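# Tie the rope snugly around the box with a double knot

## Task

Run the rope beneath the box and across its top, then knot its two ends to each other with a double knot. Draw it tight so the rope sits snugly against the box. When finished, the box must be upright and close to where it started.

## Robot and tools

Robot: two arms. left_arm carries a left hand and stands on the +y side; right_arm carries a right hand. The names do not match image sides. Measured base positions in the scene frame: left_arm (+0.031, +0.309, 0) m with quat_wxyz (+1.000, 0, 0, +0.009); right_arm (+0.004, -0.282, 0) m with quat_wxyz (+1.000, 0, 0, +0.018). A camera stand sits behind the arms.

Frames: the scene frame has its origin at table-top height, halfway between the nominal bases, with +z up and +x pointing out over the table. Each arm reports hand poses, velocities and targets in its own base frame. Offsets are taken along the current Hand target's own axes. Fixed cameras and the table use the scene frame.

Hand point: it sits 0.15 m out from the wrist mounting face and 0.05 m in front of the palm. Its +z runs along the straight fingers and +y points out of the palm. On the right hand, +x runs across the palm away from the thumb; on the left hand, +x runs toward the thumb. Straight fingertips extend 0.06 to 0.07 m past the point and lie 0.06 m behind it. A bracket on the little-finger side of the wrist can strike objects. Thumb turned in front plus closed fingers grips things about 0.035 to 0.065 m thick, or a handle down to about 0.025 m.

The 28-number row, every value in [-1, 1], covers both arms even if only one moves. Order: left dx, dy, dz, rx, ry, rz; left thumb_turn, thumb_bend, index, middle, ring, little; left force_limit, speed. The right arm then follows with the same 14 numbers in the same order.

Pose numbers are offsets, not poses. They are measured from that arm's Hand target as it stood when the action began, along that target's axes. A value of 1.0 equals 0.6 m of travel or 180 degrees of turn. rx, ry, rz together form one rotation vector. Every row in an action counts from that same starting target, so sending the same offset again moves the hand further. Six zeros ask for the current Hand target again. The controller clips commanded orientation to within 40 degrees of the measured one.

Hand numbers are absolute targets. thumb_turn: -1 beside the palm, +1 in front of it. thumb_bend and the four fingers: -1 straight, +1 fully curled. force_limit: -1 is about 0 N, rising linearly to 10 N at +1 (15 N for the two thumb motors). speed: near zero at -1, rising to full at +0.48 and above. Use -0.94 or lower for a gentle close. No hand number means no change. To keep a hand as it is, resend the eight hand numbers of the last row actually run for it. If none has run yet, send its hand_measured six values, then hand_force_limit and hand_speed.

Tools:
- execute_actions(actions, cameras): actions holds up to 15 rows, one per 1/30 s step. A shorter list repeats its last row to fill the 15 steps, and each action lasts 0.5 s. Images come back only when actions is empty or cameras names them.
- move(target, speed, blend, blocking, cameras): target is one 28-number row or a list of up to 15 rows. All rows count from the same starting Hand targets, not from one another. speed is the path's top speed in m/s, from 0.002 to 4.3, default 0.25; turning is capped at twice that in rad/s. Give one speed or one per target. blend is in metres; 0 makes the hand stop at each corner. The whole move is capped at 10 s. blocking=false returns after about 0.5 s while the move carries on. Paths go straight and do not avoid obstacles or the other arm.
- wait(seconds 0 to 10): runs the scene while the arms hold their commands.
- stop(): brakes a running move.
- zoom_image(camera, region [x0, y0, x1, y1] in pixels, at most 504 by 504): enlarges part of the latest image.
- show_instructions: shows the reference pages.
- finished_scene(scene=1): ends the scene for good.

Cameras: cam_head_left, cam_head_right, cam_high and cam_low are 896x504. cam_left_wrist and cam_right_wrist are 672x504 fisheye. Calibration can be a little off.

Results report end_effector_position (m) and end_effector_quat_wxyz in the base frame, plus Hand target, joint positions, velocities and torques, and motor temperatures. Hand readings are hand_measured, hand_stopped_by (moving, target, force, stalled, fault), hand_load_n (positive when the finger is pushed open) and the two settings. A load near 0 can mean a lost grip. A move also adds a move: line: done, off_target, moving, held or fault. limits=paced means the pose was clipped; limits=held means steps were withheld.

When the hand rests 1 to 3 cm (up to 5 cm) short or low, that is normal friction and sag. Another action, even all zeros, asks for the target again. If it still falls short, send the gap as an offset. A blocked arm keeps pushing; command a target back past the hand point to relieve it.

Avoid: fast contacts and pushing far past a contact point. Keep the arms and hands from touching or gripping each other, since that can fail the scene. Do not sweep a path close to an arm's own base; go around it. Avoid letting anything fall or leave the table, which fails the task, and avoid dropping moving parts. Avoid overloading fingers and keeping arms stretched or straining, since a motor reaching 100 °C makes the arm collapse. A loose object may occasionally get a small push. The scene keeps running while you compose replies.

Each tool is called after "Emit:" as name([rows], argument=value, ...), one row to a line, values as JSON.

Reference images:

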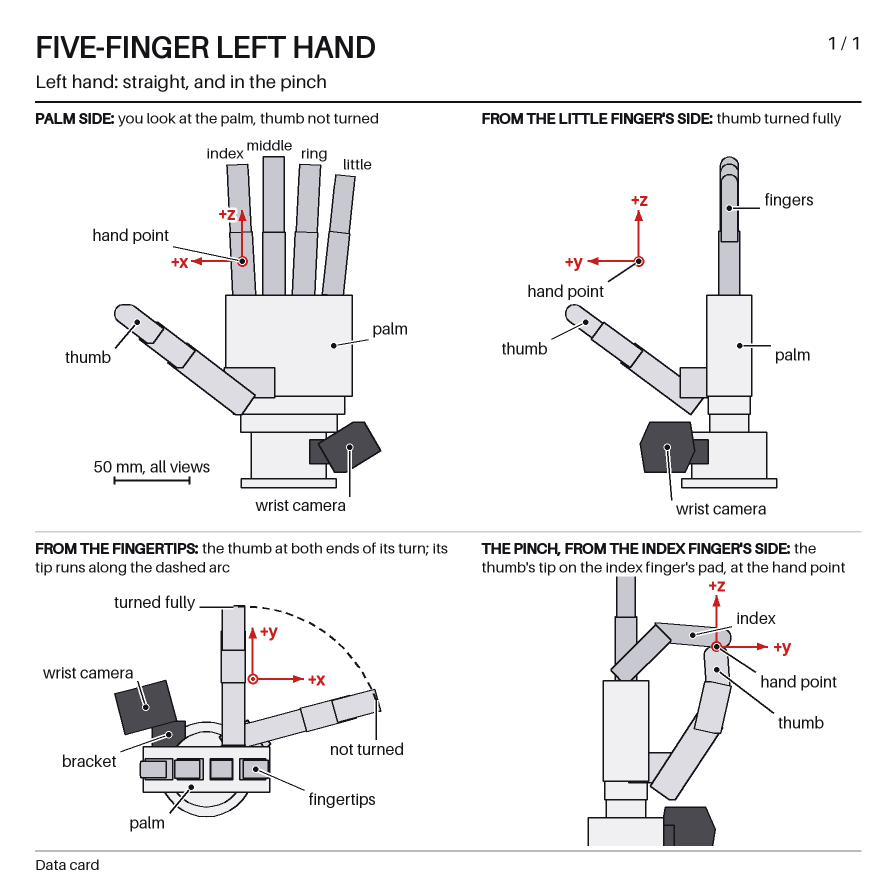

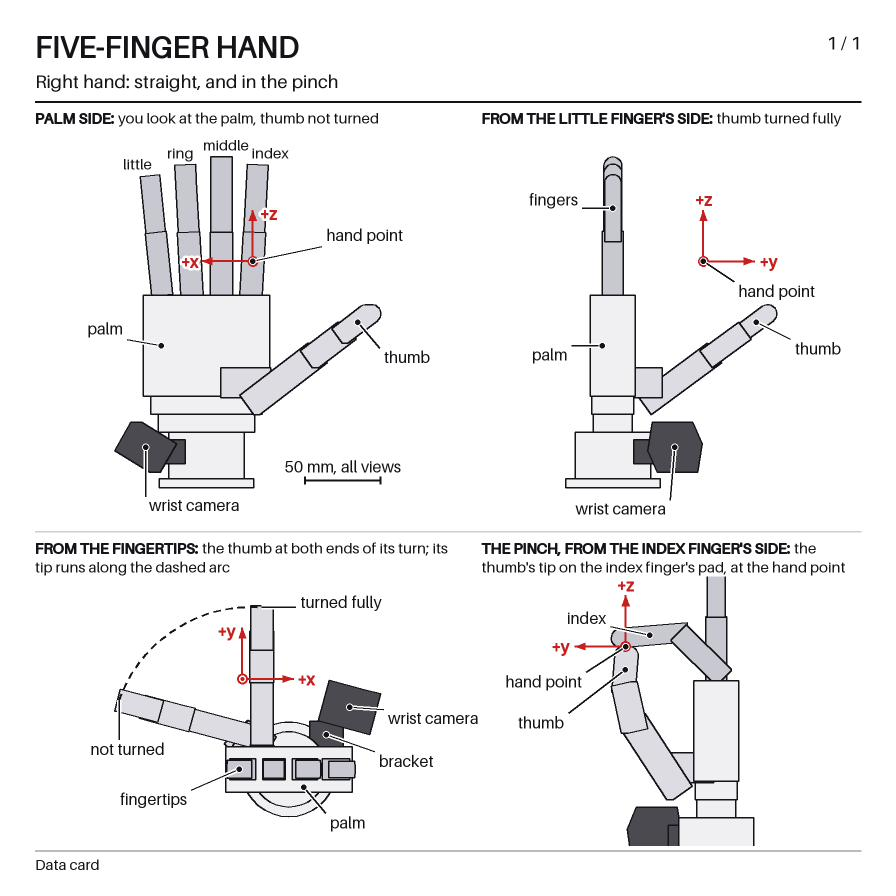

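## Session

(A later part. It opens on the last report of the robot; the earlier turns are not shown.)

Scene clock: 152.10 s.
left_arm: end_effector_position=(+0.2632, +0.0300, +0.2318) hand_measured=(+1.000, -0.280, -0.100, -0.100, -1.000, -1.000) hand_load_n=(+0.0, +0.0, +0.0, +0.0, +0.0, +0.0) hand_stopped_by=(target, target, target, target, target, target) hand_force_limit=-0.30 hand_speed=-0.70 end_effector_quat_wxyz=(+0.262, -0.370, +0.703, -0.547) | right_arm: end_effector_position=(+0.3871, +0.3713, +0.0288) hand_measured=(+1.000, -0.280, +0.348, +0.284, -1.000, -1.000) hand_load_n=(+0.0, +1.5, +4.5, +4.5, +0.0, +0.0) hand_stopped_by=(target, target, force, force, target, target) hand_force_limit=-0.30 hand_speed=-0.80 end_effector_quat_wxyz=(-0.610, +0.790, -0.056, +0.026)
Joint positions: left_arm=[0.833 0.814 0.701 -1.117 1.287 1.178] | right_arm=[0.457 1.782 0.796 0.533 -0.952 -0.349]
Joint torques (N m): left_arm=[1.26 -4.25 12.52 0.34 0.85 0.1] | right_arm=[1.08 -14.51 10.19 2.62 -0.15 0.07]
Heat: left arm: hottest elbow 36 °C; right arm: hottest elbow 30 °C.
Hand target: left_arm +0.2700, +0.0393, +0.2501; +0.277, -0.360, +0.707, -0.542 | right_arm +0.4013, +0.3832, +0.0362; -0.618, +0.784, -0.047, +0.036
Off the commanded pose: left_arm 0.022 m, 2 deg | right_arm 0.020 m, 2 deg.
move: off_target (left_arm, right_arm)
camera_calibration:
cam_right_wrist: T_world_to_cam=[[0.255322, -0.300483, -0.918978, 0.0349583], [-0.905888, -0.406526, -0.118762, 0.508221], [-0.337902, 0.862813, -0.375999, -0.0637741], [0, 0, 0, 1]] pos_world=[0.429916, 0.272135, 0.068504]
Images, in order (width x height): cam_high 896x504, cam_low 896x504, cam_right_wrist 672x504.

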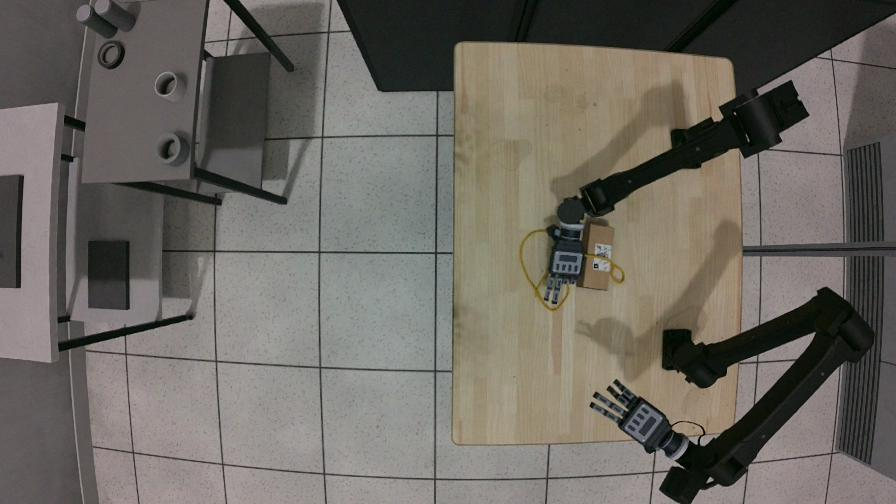

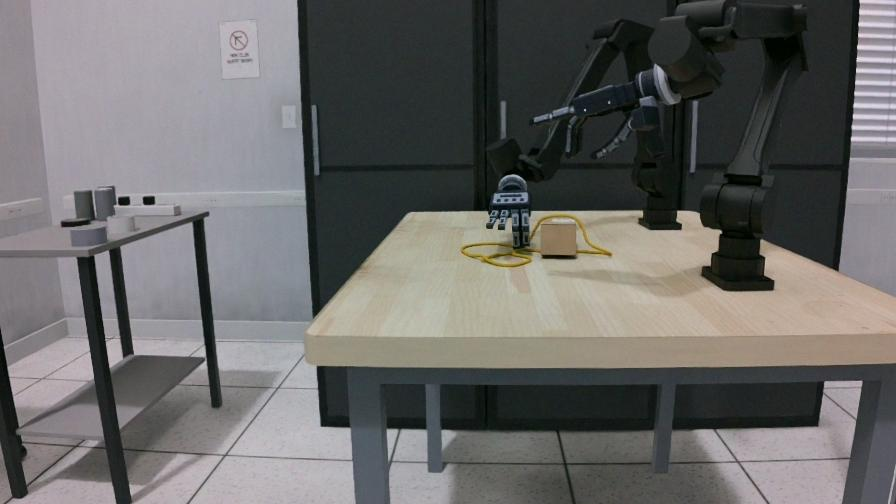

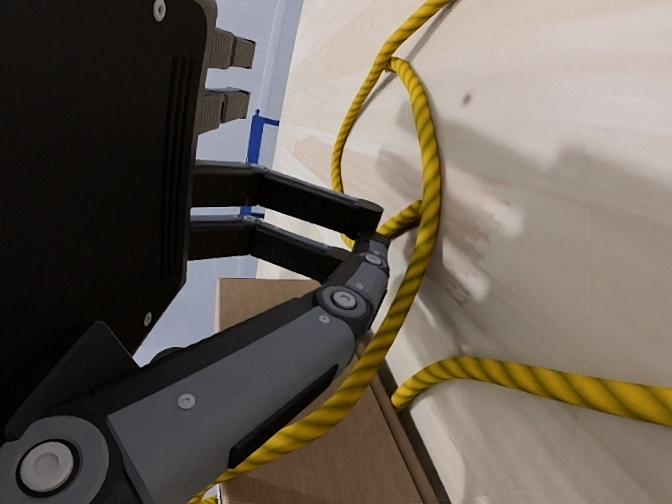

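Emit:
move([
  [0, 0, 0, 0, 0, 0, 1, -0.28, -0.1, -0.1, -1, -1, -0.3, -0.7, 0, -0.2, -0.04, 0, 0, 0, 1, -0.28, 0.35, 0.35, -1, -1, -0.3, -0.8],
  [0, 0, 0, 0, 0, 0, 1, -0.28, -0.1, -0.1, -1, -1, -0.3, -0.7, -0.02, -0.16, -0.2, 0, 0, 0, 1, -0.28, 0.35, 0.35, -1, -1, -0.3, -0.8],
  [0, 0, 0, 0, 0, 0, 1, -0.28, -0.1, -0.1, -1, -1, -0.3, -0.7, -0.02, -0.16, -0.2, 0, 0, 0, 1, -0.28, -0.12, -0.12, -1, -1, -0.3, -0.5],
], speed=0.2, blend=[0.03, 0, 0], cameras=["cam_right_wrist", "cam_low", "cam_high", "cam_head_left"])

Emit:
zoom_image(camera="cam_right_wrist", region=[300, 60, 640, 380])

Emit:
zoom_image(camera="cam_high", region=[510, 220, 630, 310])

Scene clock: 155.87 s.
left_arm: end_effector_position=(+0.2632, +0.0300, +0.2318) hand_measured=(+1.000, -0.280, -0.100, -0.100, -1.000, -1.000) hand_load_n=(+0.5, +0.0, +0.0, +0.0, +0.0, +0.0) hand_stopped_by=(target, target, target, target, target, target) hand_force_limit=-0.30 hand_speed=-0.70 end_effector_quat_wxyz=(+0.262, -0.370, +0.703, -0.547) | right_arm: end_effector_position=(+0.3776, +0.2953, +0.1553) hand_measured=(+1.000, -0.280, -0.120, -0.120, -1.000, -1.000) hand_load_n=(+0.0, +0.5, +0.0, +0.0, +0.0, +0.0) hand_stopped_by=(target, target, target, target, target, target) hand_force_limit=-0.30 hand_speed=-0.50 end_effector_quat_wxyz=(-0.618, +0.784, -0.046, +0.032)
Joint positions: left_arm=[0.833 0.814 0.701 -1.117 1.287 1.178] | right_arm=[0.296 1.414 0.808 0.059 -1.104 -0.491]
Joint torques (N m): left_arm=[1.2 -4.25 12.52 0.34 0.85 0.1] | right_arm=[-0.56 -13.39 9.28 1.42 -0.49 -0.1]
Heat: left arm: hottest elbow 36 °C; right arm: hottest elbow 30 °C.
Hand target: left_arm +0.2700, +0.0393, +0.2501; +0.277, -0.360, +0.707, -0.542 | right_arm +0.3786, +0.2910, +0.1576; -0.618, +0.784, -0.047, +0.036
Off the commanded pose: left_arm 0.022 m, 2 deg | right_arm 0.005 m, 0 deg.
move: off_target (left_arm)
camera_calibration:
cam_right_wrist: T_world_to_cam=[[0.277853, -0.281611, -0.918419, 0.116713], [-0.89982, -0.411038, -0.146192, 0.48695], [-0.336336, 0.867031, -0.367607, 0.0429411], [0, 0, 0, 1]] pos_world=[0.420181, 0.195791, 0.194165]
Images, in order (width x height): cam_head_left 896x504, cam_high 896x504, cam_low 896x504, cam_right_wrist 672x504.

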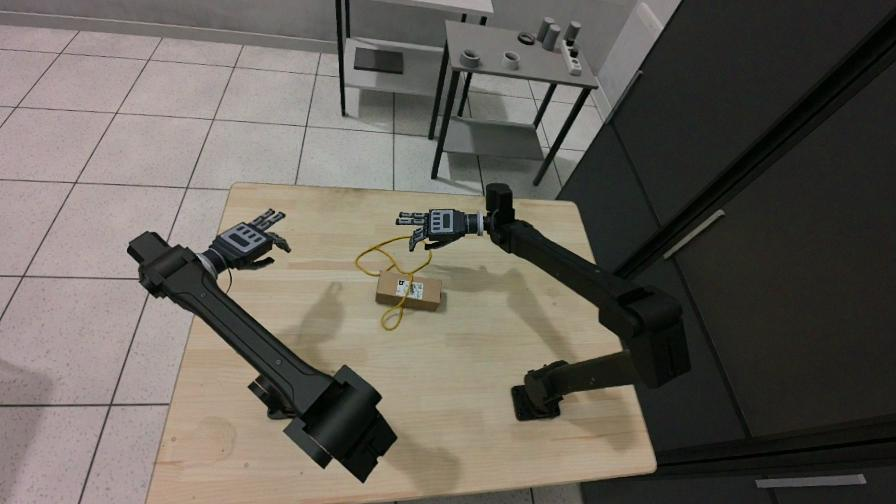

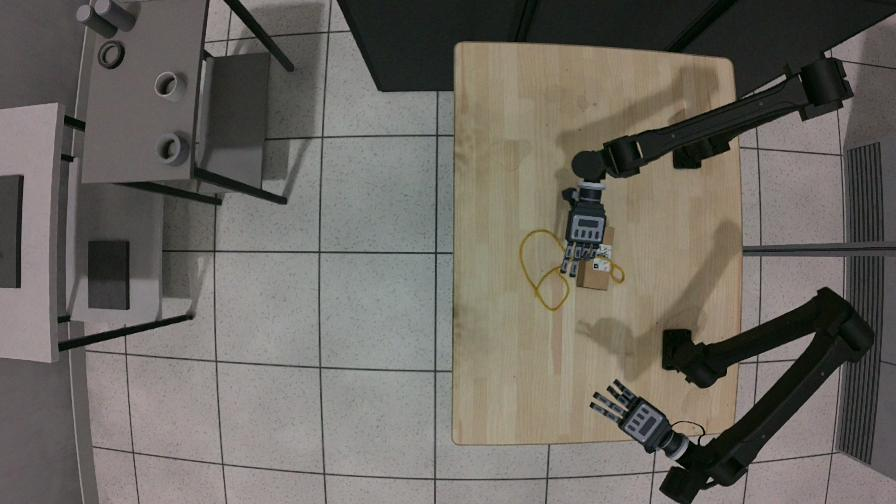

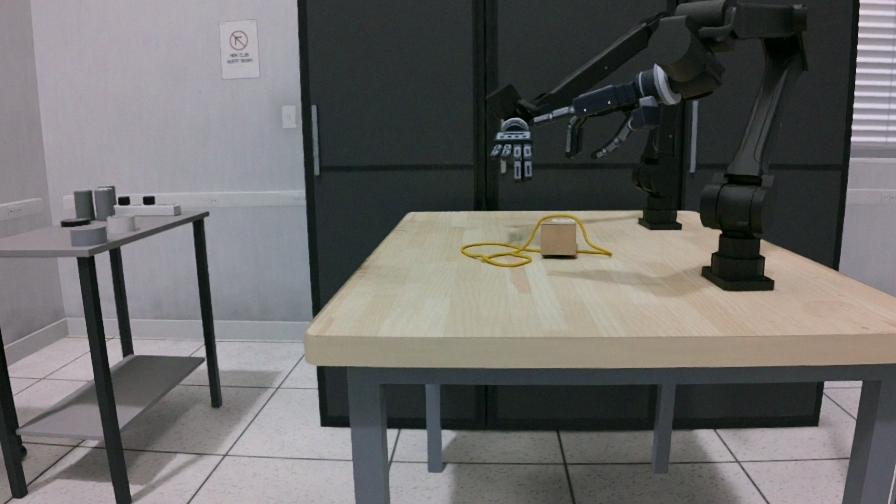

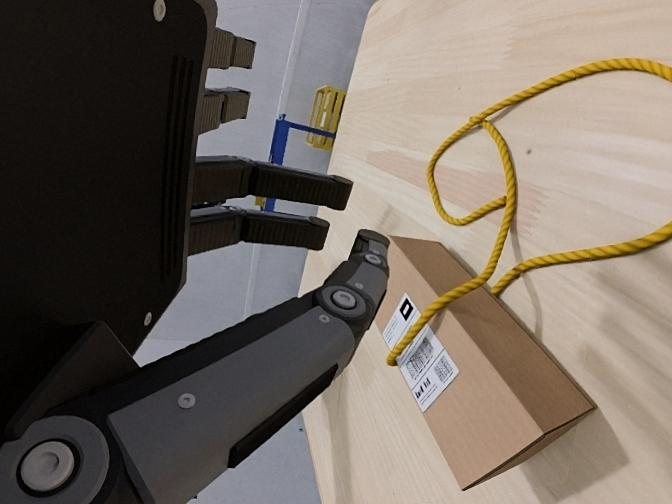

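Scaled by 1.482 from the camera's 672x504 image, which has a finer 960x720 frame.

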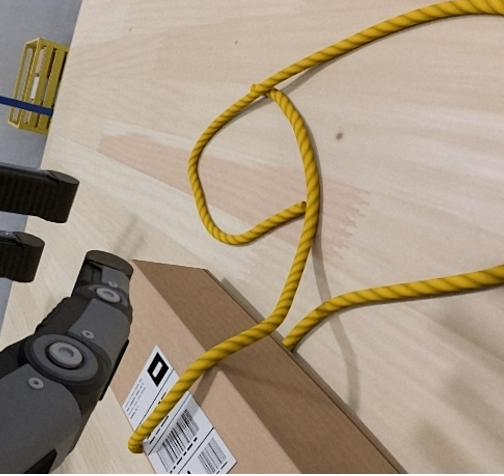

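Scaled by 4.200 from the camera's 896x504 image, which has a finer 1280x720 frame.

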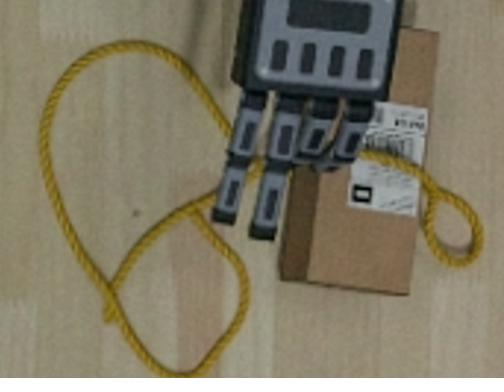

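Emit:
move(target=[0, 0, 0, 0, 0, 0, 1, -0.28, -0.1, -0.1, -1, -1, -0.3, -0.7, -0.0167, 0.08, 0.001, 0, 0, 0, 1, -0.28, -0.12, -0.12, -1, -1, -0.3, -0.5], speed=0.15, cameras=["cam_right_wrist", "cam_low"])

Emit:
zoom_image(camera="cam_right_wrist", region=[300, 100, 600, 400])

Emit:
zoom_image(camera="cam_low", region=[450, 180, 630, 280])

Scene clock: 157.87 s.
left_arm: end_effector_position=(+0.2632, +0.0300, +0.2318) hand_measured=(+1.000, -0.280, -0.100, -0.100, -1.000, -1.000) hand_load_n=(+0.0, +0.0, +0.0, +0.0, +0.0, +0.0) hand_stopped_by=(target, target, target, target, target, target) hand_force_limit=-0.30 hand_speed=-0.70 end_effector_quat_wxyz=(+0.262, -0.370, +0.703, -0.547) | right_arm: end_effector_position=(+0.3631, +0.2860, +0.1148) hand_measured=(+1.000, -0.280, -0.120, -0.120, -1.000, -1.000) hand_load_n=(+0.0, +0.0, +0.0, +0.0, +0.0, +0.0) hand_stopped_by=(target, target, target, target, target, target) hand_force_limit=-0.30 hand_speed=-0.50 end_effector_quat_wxyz=(-0.617, +0.785, -0.046, +0.030)
Joint positions: left_arm=[0.833 0.814 0.701 -1.117 1.287 1.178] | right_arm=[0.284 1.454 0.721 0.163 -1.116 -0.512]
Joint torques (N m): left_arm=[1.26 -4.25 12.51 0.34 0.85 0.1] | right_arm=[-0.73 -11.63 8.16 2.47 -0.51 -0.1]
Heat: left arm: hottest elbow 36 °C; right arm: hottest elbow 30 °C.
Hand target: left_arm +0.2700, +0.0393, +0.2501; +0.277, -0.360, +0.707, -0.542 | right_arm +0.3674, +0.2816, +0.1108; -0.618, +0.784, -0.047, +0.036
Off the commanded pose: left_arm 0.022 m, 2 deg | right_arm 0.007 m, 1 deg.
move: off_target (left_arm)
camera_calibration:
cam_right_wrist: T_world_to_cam=[[0.27597, -0.282987, -0.918564, 0.0819845], [-0.898807, -0.414603, -0.142305, 0.464499], [-0.340569, 0.864883, -0.368769, 0.033523], [0, 0, 0, 1]] pos_world=[0.406286, 0.18679, 0.153771]
Images, in order (width x height): cam_low 896x504, cam_right_wrist 672x504.

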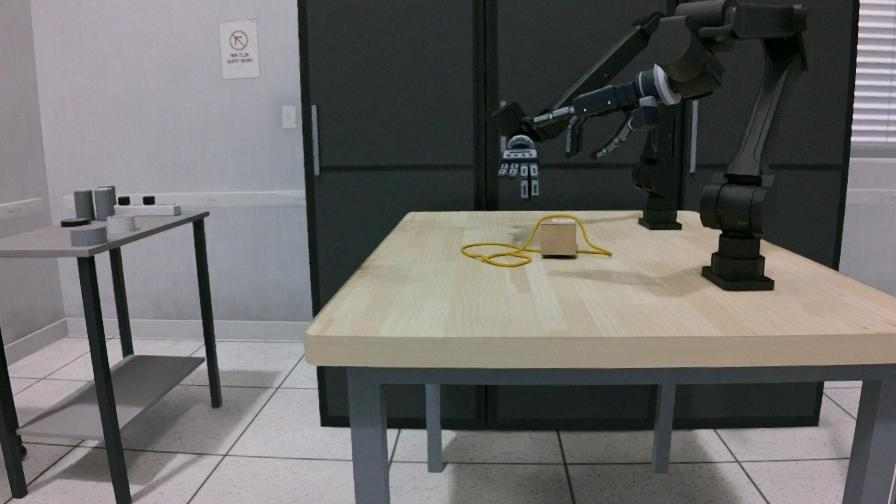

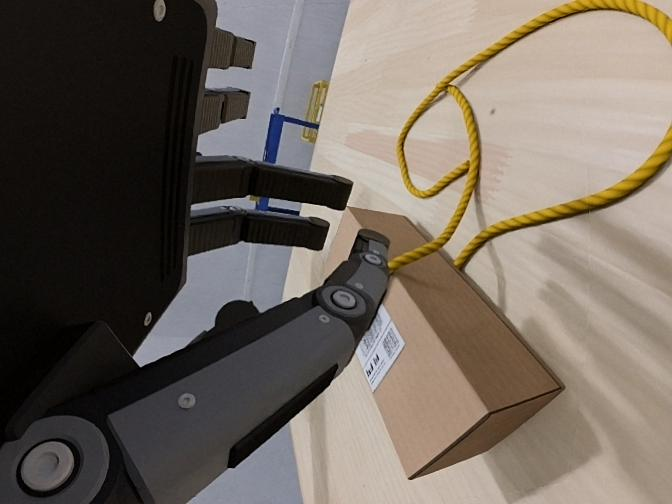

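Scaled by 1.680 from the camera's 672x504 image, which has a finer 960x720 frame.

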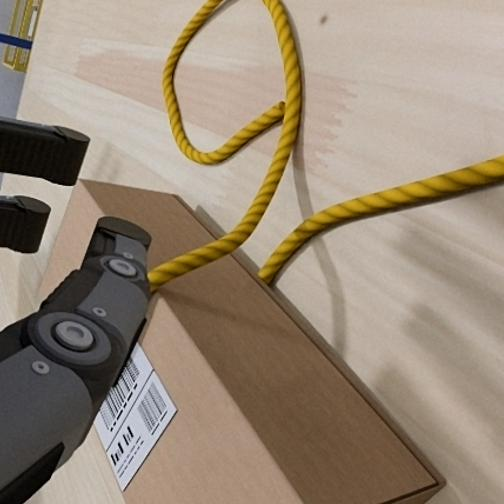

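Scaled by 2.800 from the camera's 896x504 image, which has a finer 1280x720 frame.

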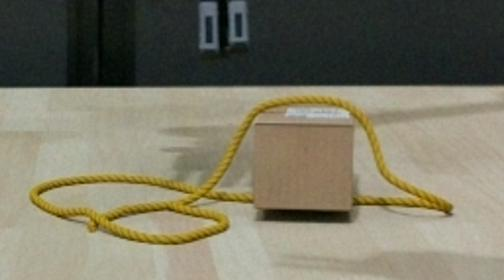

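Emit:
move(target=[0, 0, 0, 0, 0, 0, 1, -0.28, -0.1, -0.1, -1, -1, -0.3, -0.7, 0, 0.0867, 0, 0, 0, 0, 1, -0.28, -0.12, -0.12, -1, -1, -0.3, -0.5], speed=0.12, cameras=["cam_right_wrist", "cam_low"])

Emit:
zoom_image(camera="cam_right_wrist", region=[200, 100, 540, 440])

Emit:
zoom_image(camera="cam_low", region=[470, 180, 600, 280])

Scene clock: 159.73 s.
left_arm: end_effector_position=(+0.2632, +0.0300, +0.2318) hand_measured=(+1.000, -0.280, -0.100, -0.100, -1.000, -1.000) hand_load_n=(+0.0, +0.0, +0.0, +0.0, +0.0, +0.0) hand_stopped_by=(target, target, target, target, target, target) hand_force_limit=-0.30 hand_speed=-0.70 end_effector_quat_wxyz=(+0.262, -0.370, +0.703, -0.547) | right_arm: end_effector_position=(+0.3622, +0.2741, +0.0642) hand_measured=(+1.000, -0.280, -0.120, -0.120, -1.000, -1.000) hand_load_n=(+0.0, +0.0, +0.0, +0.0, +0.0, +0.0) hand_stopped_by=(target, target, target, target, target, target) hand_force_limit=-0.30 hand_speed=-0.50 end_effector_quat_wxyz=(-0.617, +0.785, -0.046, +0.030)
Joint positions: left_arm=[0.833 0.814 0.701 -1.117 1.287 1.178] | right_arm=[0.255 1.568 0.669 0.296 -1.14 -0.549]
Joint torques (N m): left_arm=[1.26 -4.25 12.52 0.34 0.85 0.1] | right_arm=[-0.62 -11.93 7.05 2.48 -0.53 -0.1]
Heat: left arm: hottest elbow 36 °C; right arm: hottest elbow 30 °C.
Hand target: left_arm +0.2700, +0.0393, +0.2501; +0.277, -0.360, +0.707, -0.542 | right_arm +0.3658, +0.2695, +0.0603; -0.618, +0.784, -0.047, +0.036
Off the commanded pose: left_arm 0.022 m, 2 deg | right_arm 0.007 m, 1 deg.
move: off_target (left_arm)
camera_calibration:
cam_right_wrist: T_world_to_cam=[[0.275384, -0.283049, -0.91872, 0.0326504], [-0.899032, -0.414269, -0.14185, 0.451412], [-0.340447, 0.865023, -0.368553, 0.0248054], [0, 0, 0, 1]] pos_world=[0.405287, 0.17479, 0.103172]
Images, in order (width x height): cam_low 896x504, cam_right_wrist 672x504.

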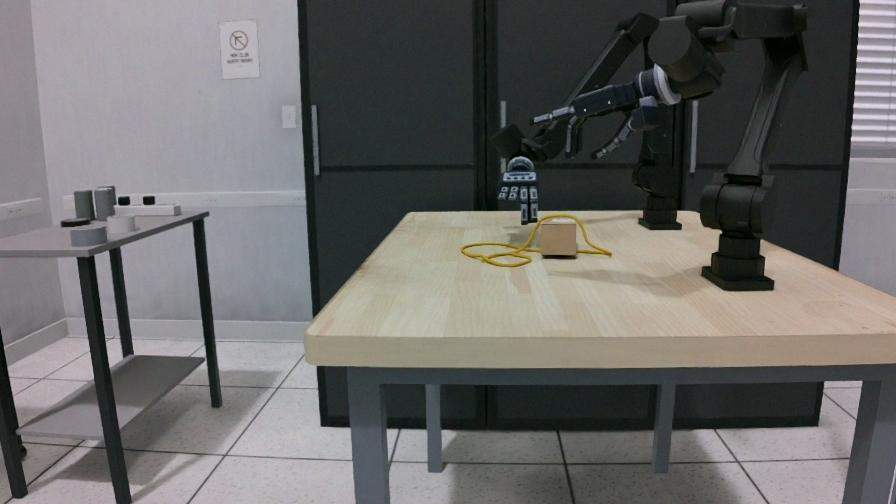

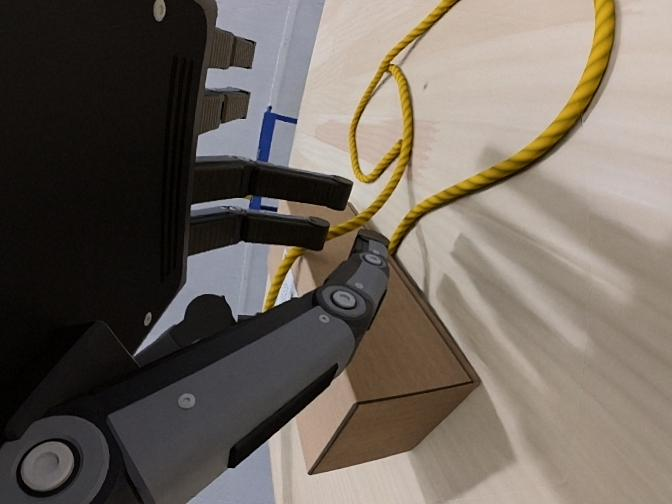

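Scaled by 1.482 from the camera's 672x504 image, which has a finer 960x720 frame.

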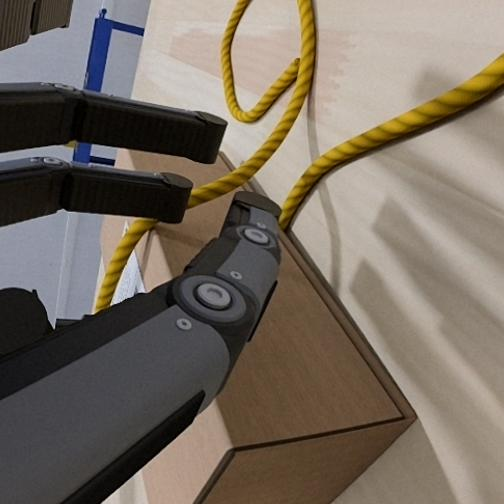

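Scaled by 3.877 from the camera's 896x504 image, which has a finer 1280x720 frame.

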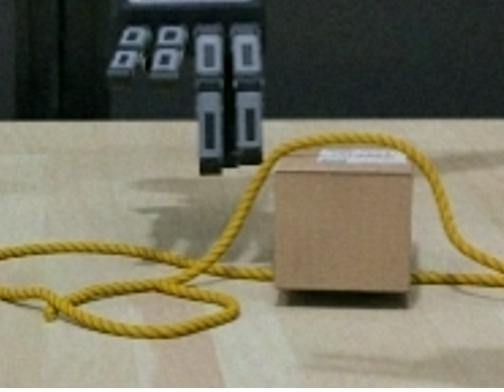

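Emit:
move([
  [0, 0, 0, 0, 0, 0, 1, -0.28, -0.1, -0.1, -1, -1, -0.3, -0.7, -0.0092, -0.0703, 0.0105, 0, 0, 0, 1, -0.28, -0.12, -0.12, -1, -1, -0.3, -0.5],
  [0, 0, 0, 0, 0, 0, 1, -0.28, -0.1, -0.1, -1, -1, -0.3, -0.7, -0.0122, -0.0298, 0.0443, 0, 0, 0, 1, -0.28, -0.12, -0.12, -1, -1, -0.3, -0.5],
], speed=0.12, cameras=["cam_right_wrist", "cam_low"])

Emit:
zoom_image(camera="cam_right_wrist", region=[250, 100, 550, 400])

Emit:
zoom_image(camera="cam_low", region=[470, 180, 600, 280])

Scene clock: 162.70 s.
left_arm: end_effector_position=(+0.2632, +0.0300, +0.2318) hand_measured=(+1.000, -0.280, -0.100, -0.100, -1.000, -1.000) hand_load_n=(+0.0, +0.0, +0.0, +0.0, +0.0, +0.0) hand_stopped_by=(target, target, target, target, target, target) hand_force_limit=-0.30 hand_speed=-0.70 end_effector_quat_wxyz=(+0.262, -0.370, +0.703, -0.547) | right_arm: end_effector_position=(+0.3615, +0.2947, +0.0720) hand_measured=(+1.000, -0.280, -0.120, -0.120, -1.000, -1.000) hand_load_n=(+0.0, +0.0, +0.0, +0.0, +0.0, +0.0) hand_stopped_by=(target, target, target, target, target, target) hand_force_limit=-0.30 hand_speed=-0.50 end_effector_quat_wxyz=(-0.616, +0.785, -0.050, +0.036)
Joint positions: left_arm=[0.833 0.814 0.701 -1.117 1.287 1.178] | right_arm=[0.309 1.556 0.669 0.358 -1.081 -0.472]
Joint torques (N m): left_arm=[1.2 -4.31 12.51 0.34 0.85 0.1] | right_arm=[1.38 -12.16 7.98 2.48 -0.22 0.08]
Heat: left arm: hottest elbow 36 °C; right arm: hottest elbow 30 °C.
Hand target: left_arm +0.2700, +0.0393, +0.2501; +0.277, -0.360, +0.707, -0.542 | right_arm +0.3621, +0.3002, +0.0713; -0.618, +0.784, -0.047, +0.036
Off the commanded pose: left_arm 0.022 m, 2 deg | right_arm 0.006 m, 0 deg.
move: off_target (left_arm)
camera_calibration:
cam_right_wrist: T_world_to_cam=[[0.276607, -0.288533, -0.916645, 0.0468252], [-0.904153, -0.401297, -0.146521, 0.458847], [-0.32557, 0.869316, -0.371879, 0.0032527], [0, 0, 0, 1]] pos_world=[0.402975, 0.194817, 0.111362]
Images, in order (width x height): cam_low 896x504, cam_right_wrist 672x504.

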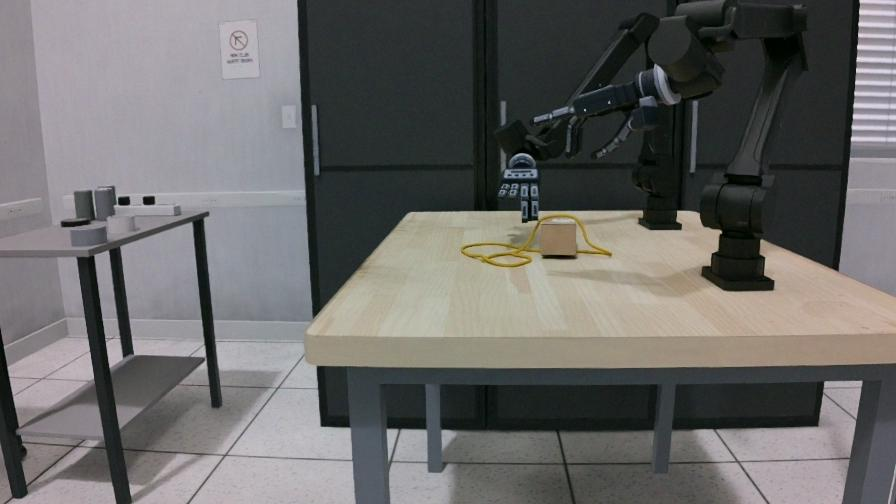

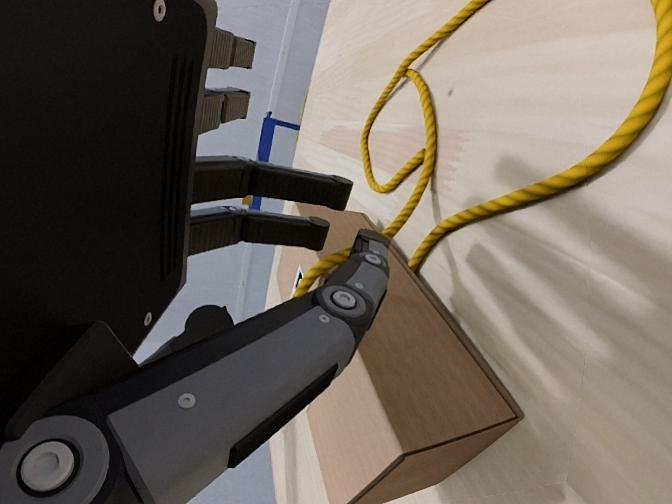

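Scaled by 1.680 from the camera's 672x504 image, which has a finer 960x720 frame.

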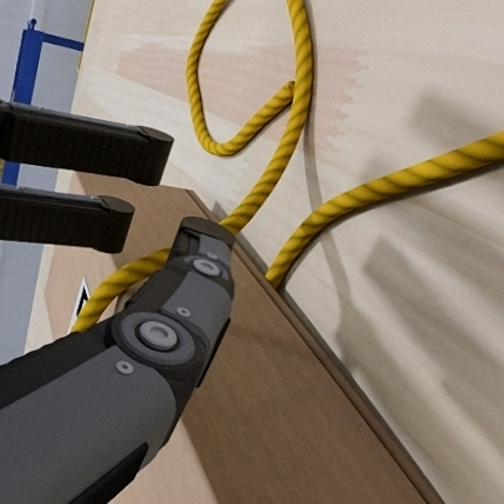

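Scaled by 3.877 from the camera's 896x504 image, which has a finer 1280x720 frame.

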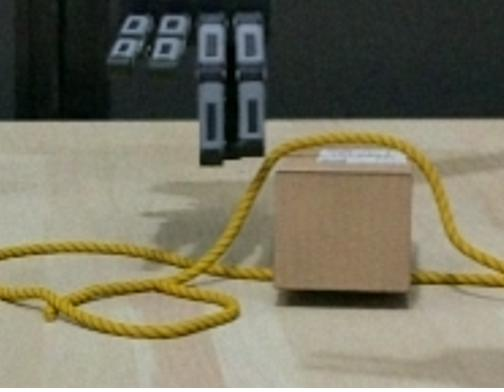

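Emit:
move(target=[0, 0, 0, 0, 0, 0, 1, -0.28, -0.1, -0.1, -1, -1, -0.3, -0.7, -0.0008, 0.064, 0.0222, 0, 0, 0, 1, -0.28, -0.12, -0.12, -1, -1, -0.3, -0.5], speed=0.12, cameras=["cam_right_wrist", "cam_low"])

Emit:
zoom_image(camera="cam_right_wrist", region=[250, 100, 550, 400])

Emit:
zoom_image(camera="cam_low", region=[470, 180, 600, 280])

Scene clock: 164.13 s.
left_arm: end_effector_position=(+0.2632, +0.0300, +0.2318) hand_measured=(+1.000, -0.280, -0.100, -0.100, -1.000, -1.000) hand_load_n=(+0.0, +0.5, +0.0, +0.0, +0.0, +0.0) hand_stopped_by=(target, target, target, target, target, target) hand_force_limit=-0.30 hand_speed=-0.70 end_effector_quat_wxyz=(+0.262, -0.370, +0.703, -0.547) | right_arm: end_effector_position=(+0.3661, +0.2996, +0.0352) hand_measured=(+1.000, -0.280, -0.120, -0.120, -1.000, -1.000) hand_load_n=(+0.0, +0.0, +0.0, +0.0, +0.0, +0.0) hand_stopped_by=(target, target, target, target, target, target) hand_force_limit=-0.30 hand_speed=-0.50 end_effector_quat_wxyz=(-0.618, +0.784, -0.048, +0.041)
Joint positions: left_arm=[0.833 0.814 0.701 -1.117 1.287 1.178] | right_arm=[0.317 1.673 0.657 0.506 -1.073 -0.462]
Joint torques (N m): left_arm=[1.2 -4.25 12.52 0.34 0.85 0.1] | right_arm=[1.2 -12.86 6.28 2.5 -0.2 0.1]
Heat: left arm: hottest elbow 36 °C; right arm: hottest elbow 30 °C.
Hand target: left_arm +0.2700, +0.0393, +0.2501; +0.277, -0.360, +0.707, -0.542 | right_arm +0.3620, +0.3042, +0.0309; -0.618, +0.784, -0.047, +0.036
Off the commanded pose: left_arm 0.022 m, 2 deg | right_arm 0.008 m, 1 deg.
move: off_target (left_arm)
camera_calibration:
cam_right_wrist: T_world_to_cam=[[0.285293, -0.285979, -0.914781, 0.00921028], [-0.903153, -0.399695, -0.156714, 0.459078], [-0.320816, 0.870896, -0.372313, -0.0153731], [0, 0, 0, 1]] pos_world=[0.407058, 0.199514, 0.0746457]
Images, in order (width x height): cam_low 896x504, cam_right_wrist 672x504.

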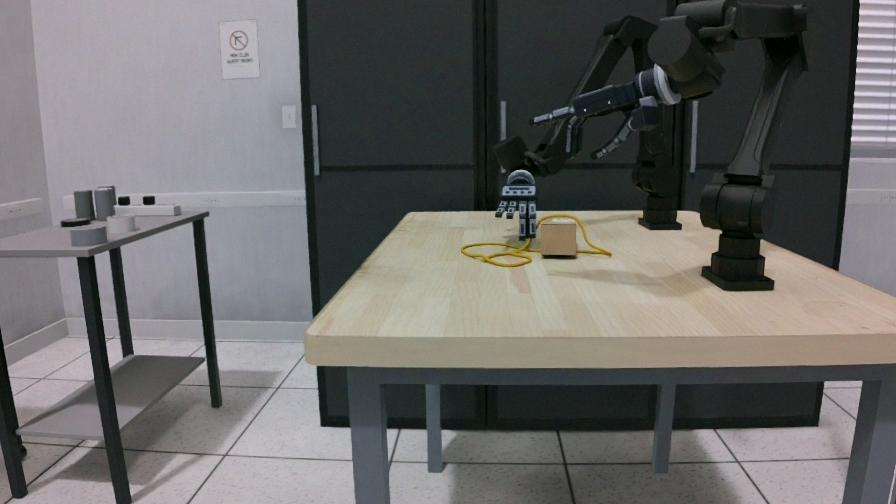

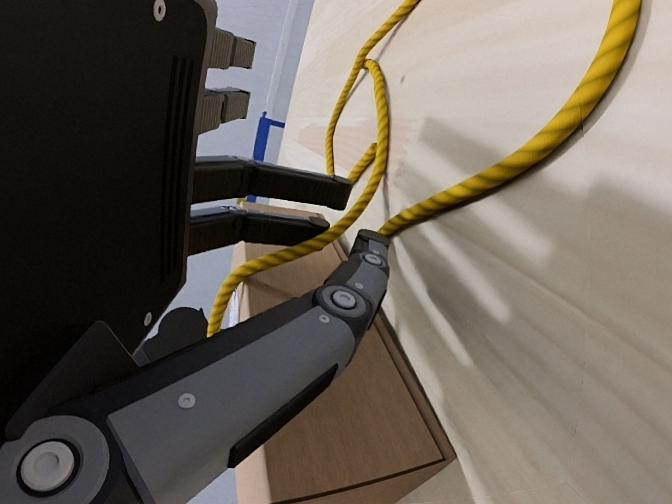

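Scaled by 1.680 from the camera's 672x504 image, which has a finer 960x720 frame.

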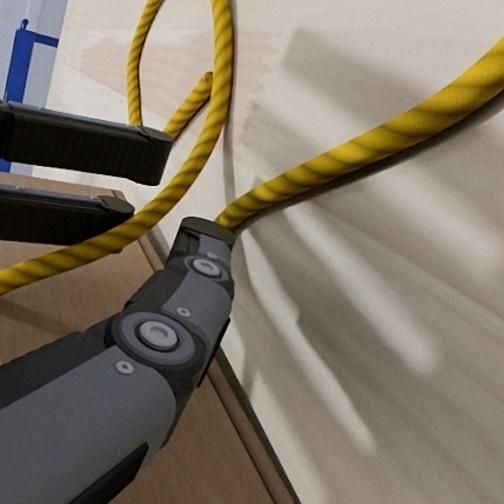

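Scaled by 3.877 from the camera's 896x504 image, which has a finer 1280x720 frame.

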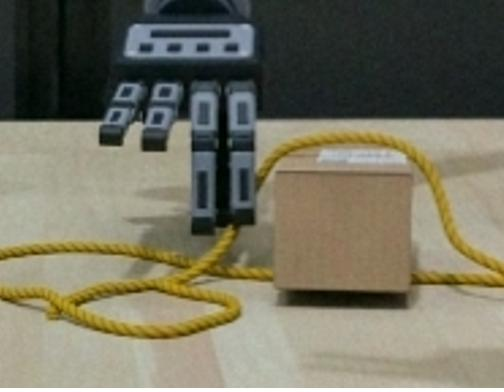

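Emit:
move(target=[0, 0, 0, 0, 0, 0, 1, -0.28, -0.1, -0.1, -1, -1, -0.3, -0.7, -0.0167, 0.0133, 0.002, 0, 0, 0, 1, -0.28, -0.12, -0.12, -1, -1, -0.3, -0.5], speed=0.12, cameras=["cam_right_wrist"])

Emit:
zoom_image(camera="cam_right_wrist", region=[250, 100, 550, 400])

Scene clock: 165.40 s.
left_arm: end_effector_position=(+0.2632, +0.0300, +0.2318) hand_measured=(+1.000, -0.280, -0.100, -0.100, -1.000, -1.000) hand_load_n=(+0.0, +0.0, +0.0, +0.0, +0.0, +0.0) hand_stopped_by=(target, target, target, target, target, target) hand_force_limit=-0.30 hand_speed=-0.70 end_effector_quat_wxyz=(+0.262, -0.370, +0.703, -0.547) | right_arm: end_effector_position=(+0.3579, +0.3006, +0.0292) hand_measured=(+1.000, -0.280, -0.120, -0.120, -1.000, -1.000) hand_load_n=(+0.0, +0.0, +0.0, +0.0, +0.0, +0.0) hand_stopped_by=(target, target, target, target, target, target) hand_force_limit=-0.30 hand_speed=-0.50 end_effector_quat_wxyz=(-0.619, +0.783, -0.046, +0.043)
Joint positions: left_arm=[0.833 0.814 0.701 -1.117 1.287 1.178] | right_arm=[0.326 1.679 0.63 0.554 -1.064 -0.452]
Joint torques (N m): left_arm=[1.2 -4.25 12.53 0.34 0.85 0.1] | right_arm=[1.26 -12.22 5.74 2.51 -0.19 0.09]
Heat: left arm: hottest elbow 36 °C; right arm: hottest elbow 30 °C.
Hand target: left_arm +0.2700, +0.0393, +0.2501; +0.277, -0.360, +0.707, -0.542 | right_arm +0.3519, +0.3047, +0.0229; -0.618, +0.784, -0.047, +0.036
Off the commanded pose: left_arm 0.022 m, 2 deg | right_arm 0.010 m, 1 deg.
move: off_target (left_arm)
camera_calibration:
cam_right_wrist: T_world_to_cam=[[0.29022, -0.28447, -0.913701, 0.00414826], [-0.902441, -0.399028, -0.162412, 0.4508], [-0.318391, 0.871696, -0.372523, -0.0221976], [0, 0, 0, 1]] pos_world=[0.398549, 0.200411, 0.0687363]
Images, in order (width x height): cam_right_wrist 672x504.

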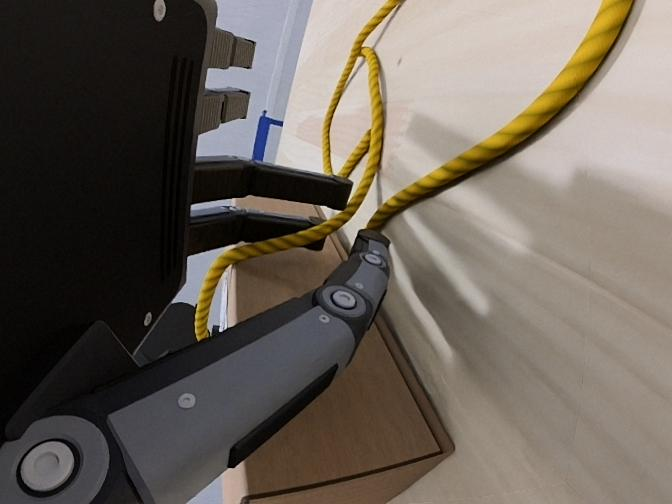

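Scaled by 1.680 from the camera's 672x504 image, which has a finer 960x720 frame.

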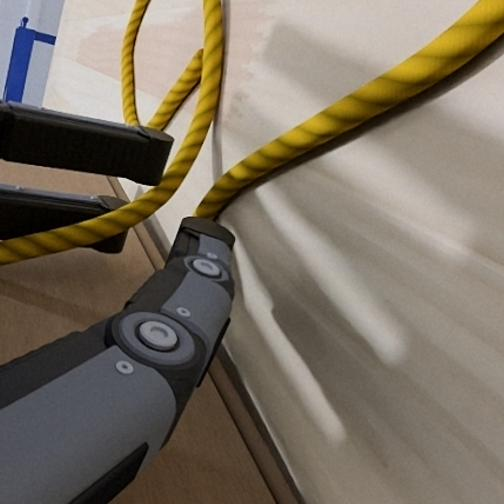

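Emit:
move(target=[0, 0, 0, 0, 0, 0, 1, -0.28, -0.1, -0.1, -1, -1, -0.3, -0.7, 0, 0, 0, 0, 0, 0, 1, -0.28, 0.35, 0.35, -1, -1, -0.3, -0.8], speed=0.12, cameras=["cam_right_wrist", "cam_low"])

Emit:
zoom_image(camera="cam_right_wrist", region=[200, 80, 540, 420])

Emit:
zoom_image(camera="cam_low", region=[470, 180, 600, 280])

Scene clock: 166.57 s.
left_arm: end_effector_position=(+0.2632, +0.0300, +0.2318) hand_measured=(+1.000, -0.280, -0.100, -0.100, -1.000, -1.000) hand_load_n=(+0.0, +0.0, +0.0, +0.0, +0.0, +0.0) hand_stopped_by=(target, target, target, target, target, target) hand_force_limit=-0.30 hand_speed=-0.70 end_effector_quat_wxyz=(+0.262, -0.370, +0.703, -0.547) | right_arm: end_effector_position=(+0.3581, +0.3006, +0.0294) hand_measured=(+1.000, -0.282, +0.266, +0.300, -1.000, -1.000) hand_load_n=(-0.5, +5.5, +4.5, +9.5, +0.0, +0.0) hand_stopped_by=(target, target, force, force, target, target) hand_force_limit=-0.30 hand_speed=-0.80 end_effector_quat_wxyz=(-0.619, +0.783, -0.046, +0.043)
Joint positions: left_arm=[0.833 0.814 0.701 -1.117 1.287 1.178] | right_arm=[0.326 1.679 0.63 0.555 -1.064 -0.451]
Joint torques (N m): left_arm=[1.26 -4.31 12.52 0.34 0.85 0.1] | right_arm=[1.38 -12.16 5.76 2.5 -0.21 0.08]
Heat: left arm: hottest elbow 36 °C; right arm: hottest elbow 30 °C.
Hand target: left_arm +0.2700, +0.0393, +0.2501; +0.277, -0.360, +0.707, -0.542 | right_arm +0.3519, +0.3046, +0.0229; -0.618, +0.784, -0.047, +0.036
Off the commanded pose: left_arm 0.022 m, 2 deg | right_arm 0.010 m, 1 deg.
move: off_target (left_arm)
camera_calibration:
cam_right_wrist: T_world_to_cam=[[0.290084, -0.284314, -0.913793, 0.00426877], [-0.90266, -0.398466, -0.162572, 0.450932], [-0.317894, 0.872004, -0.372227, -0.0224961], [0, 0, 0, 1]] pos_world=[0.398649, 0.200512, 0.0688362]
Images, in order (width x height): cam_low 896x504, cam_right_wrist 672x504.

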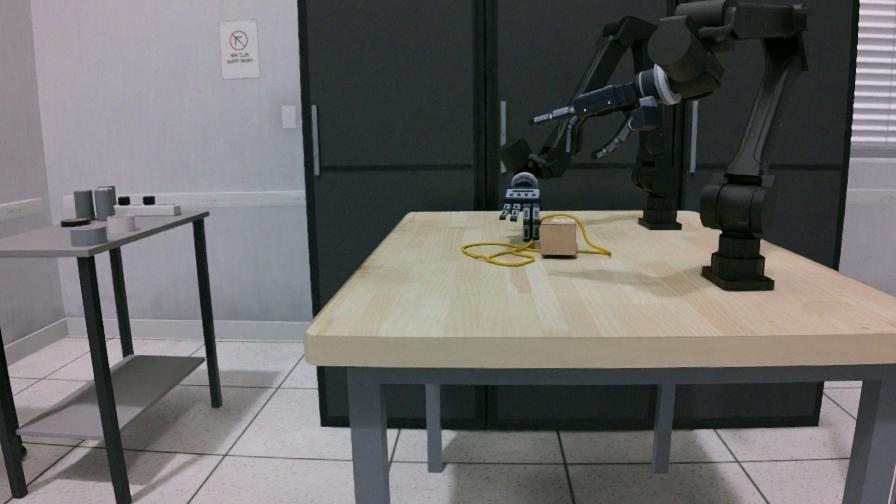

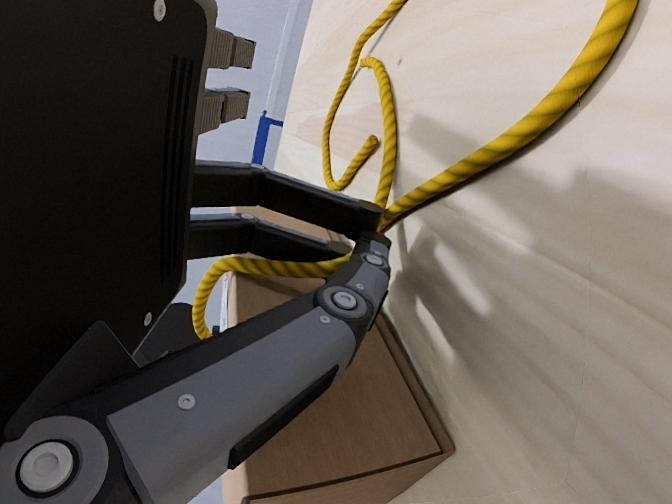

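Scaled by 1.482 from the camera's 672x504 image, which has a finer 960x720 frame.

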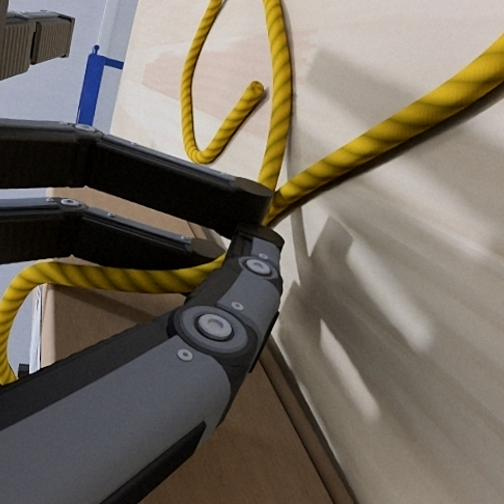

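Scaled by 3.877 from the camera's 896x504 image, which has a finer 1280x720 frame.

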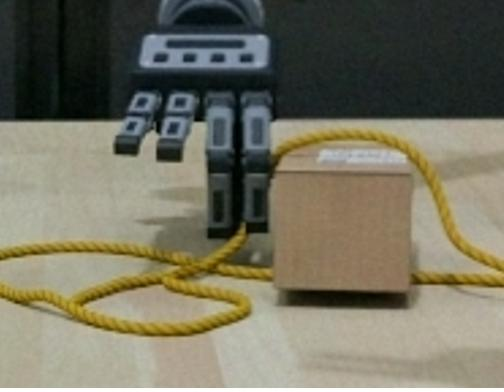

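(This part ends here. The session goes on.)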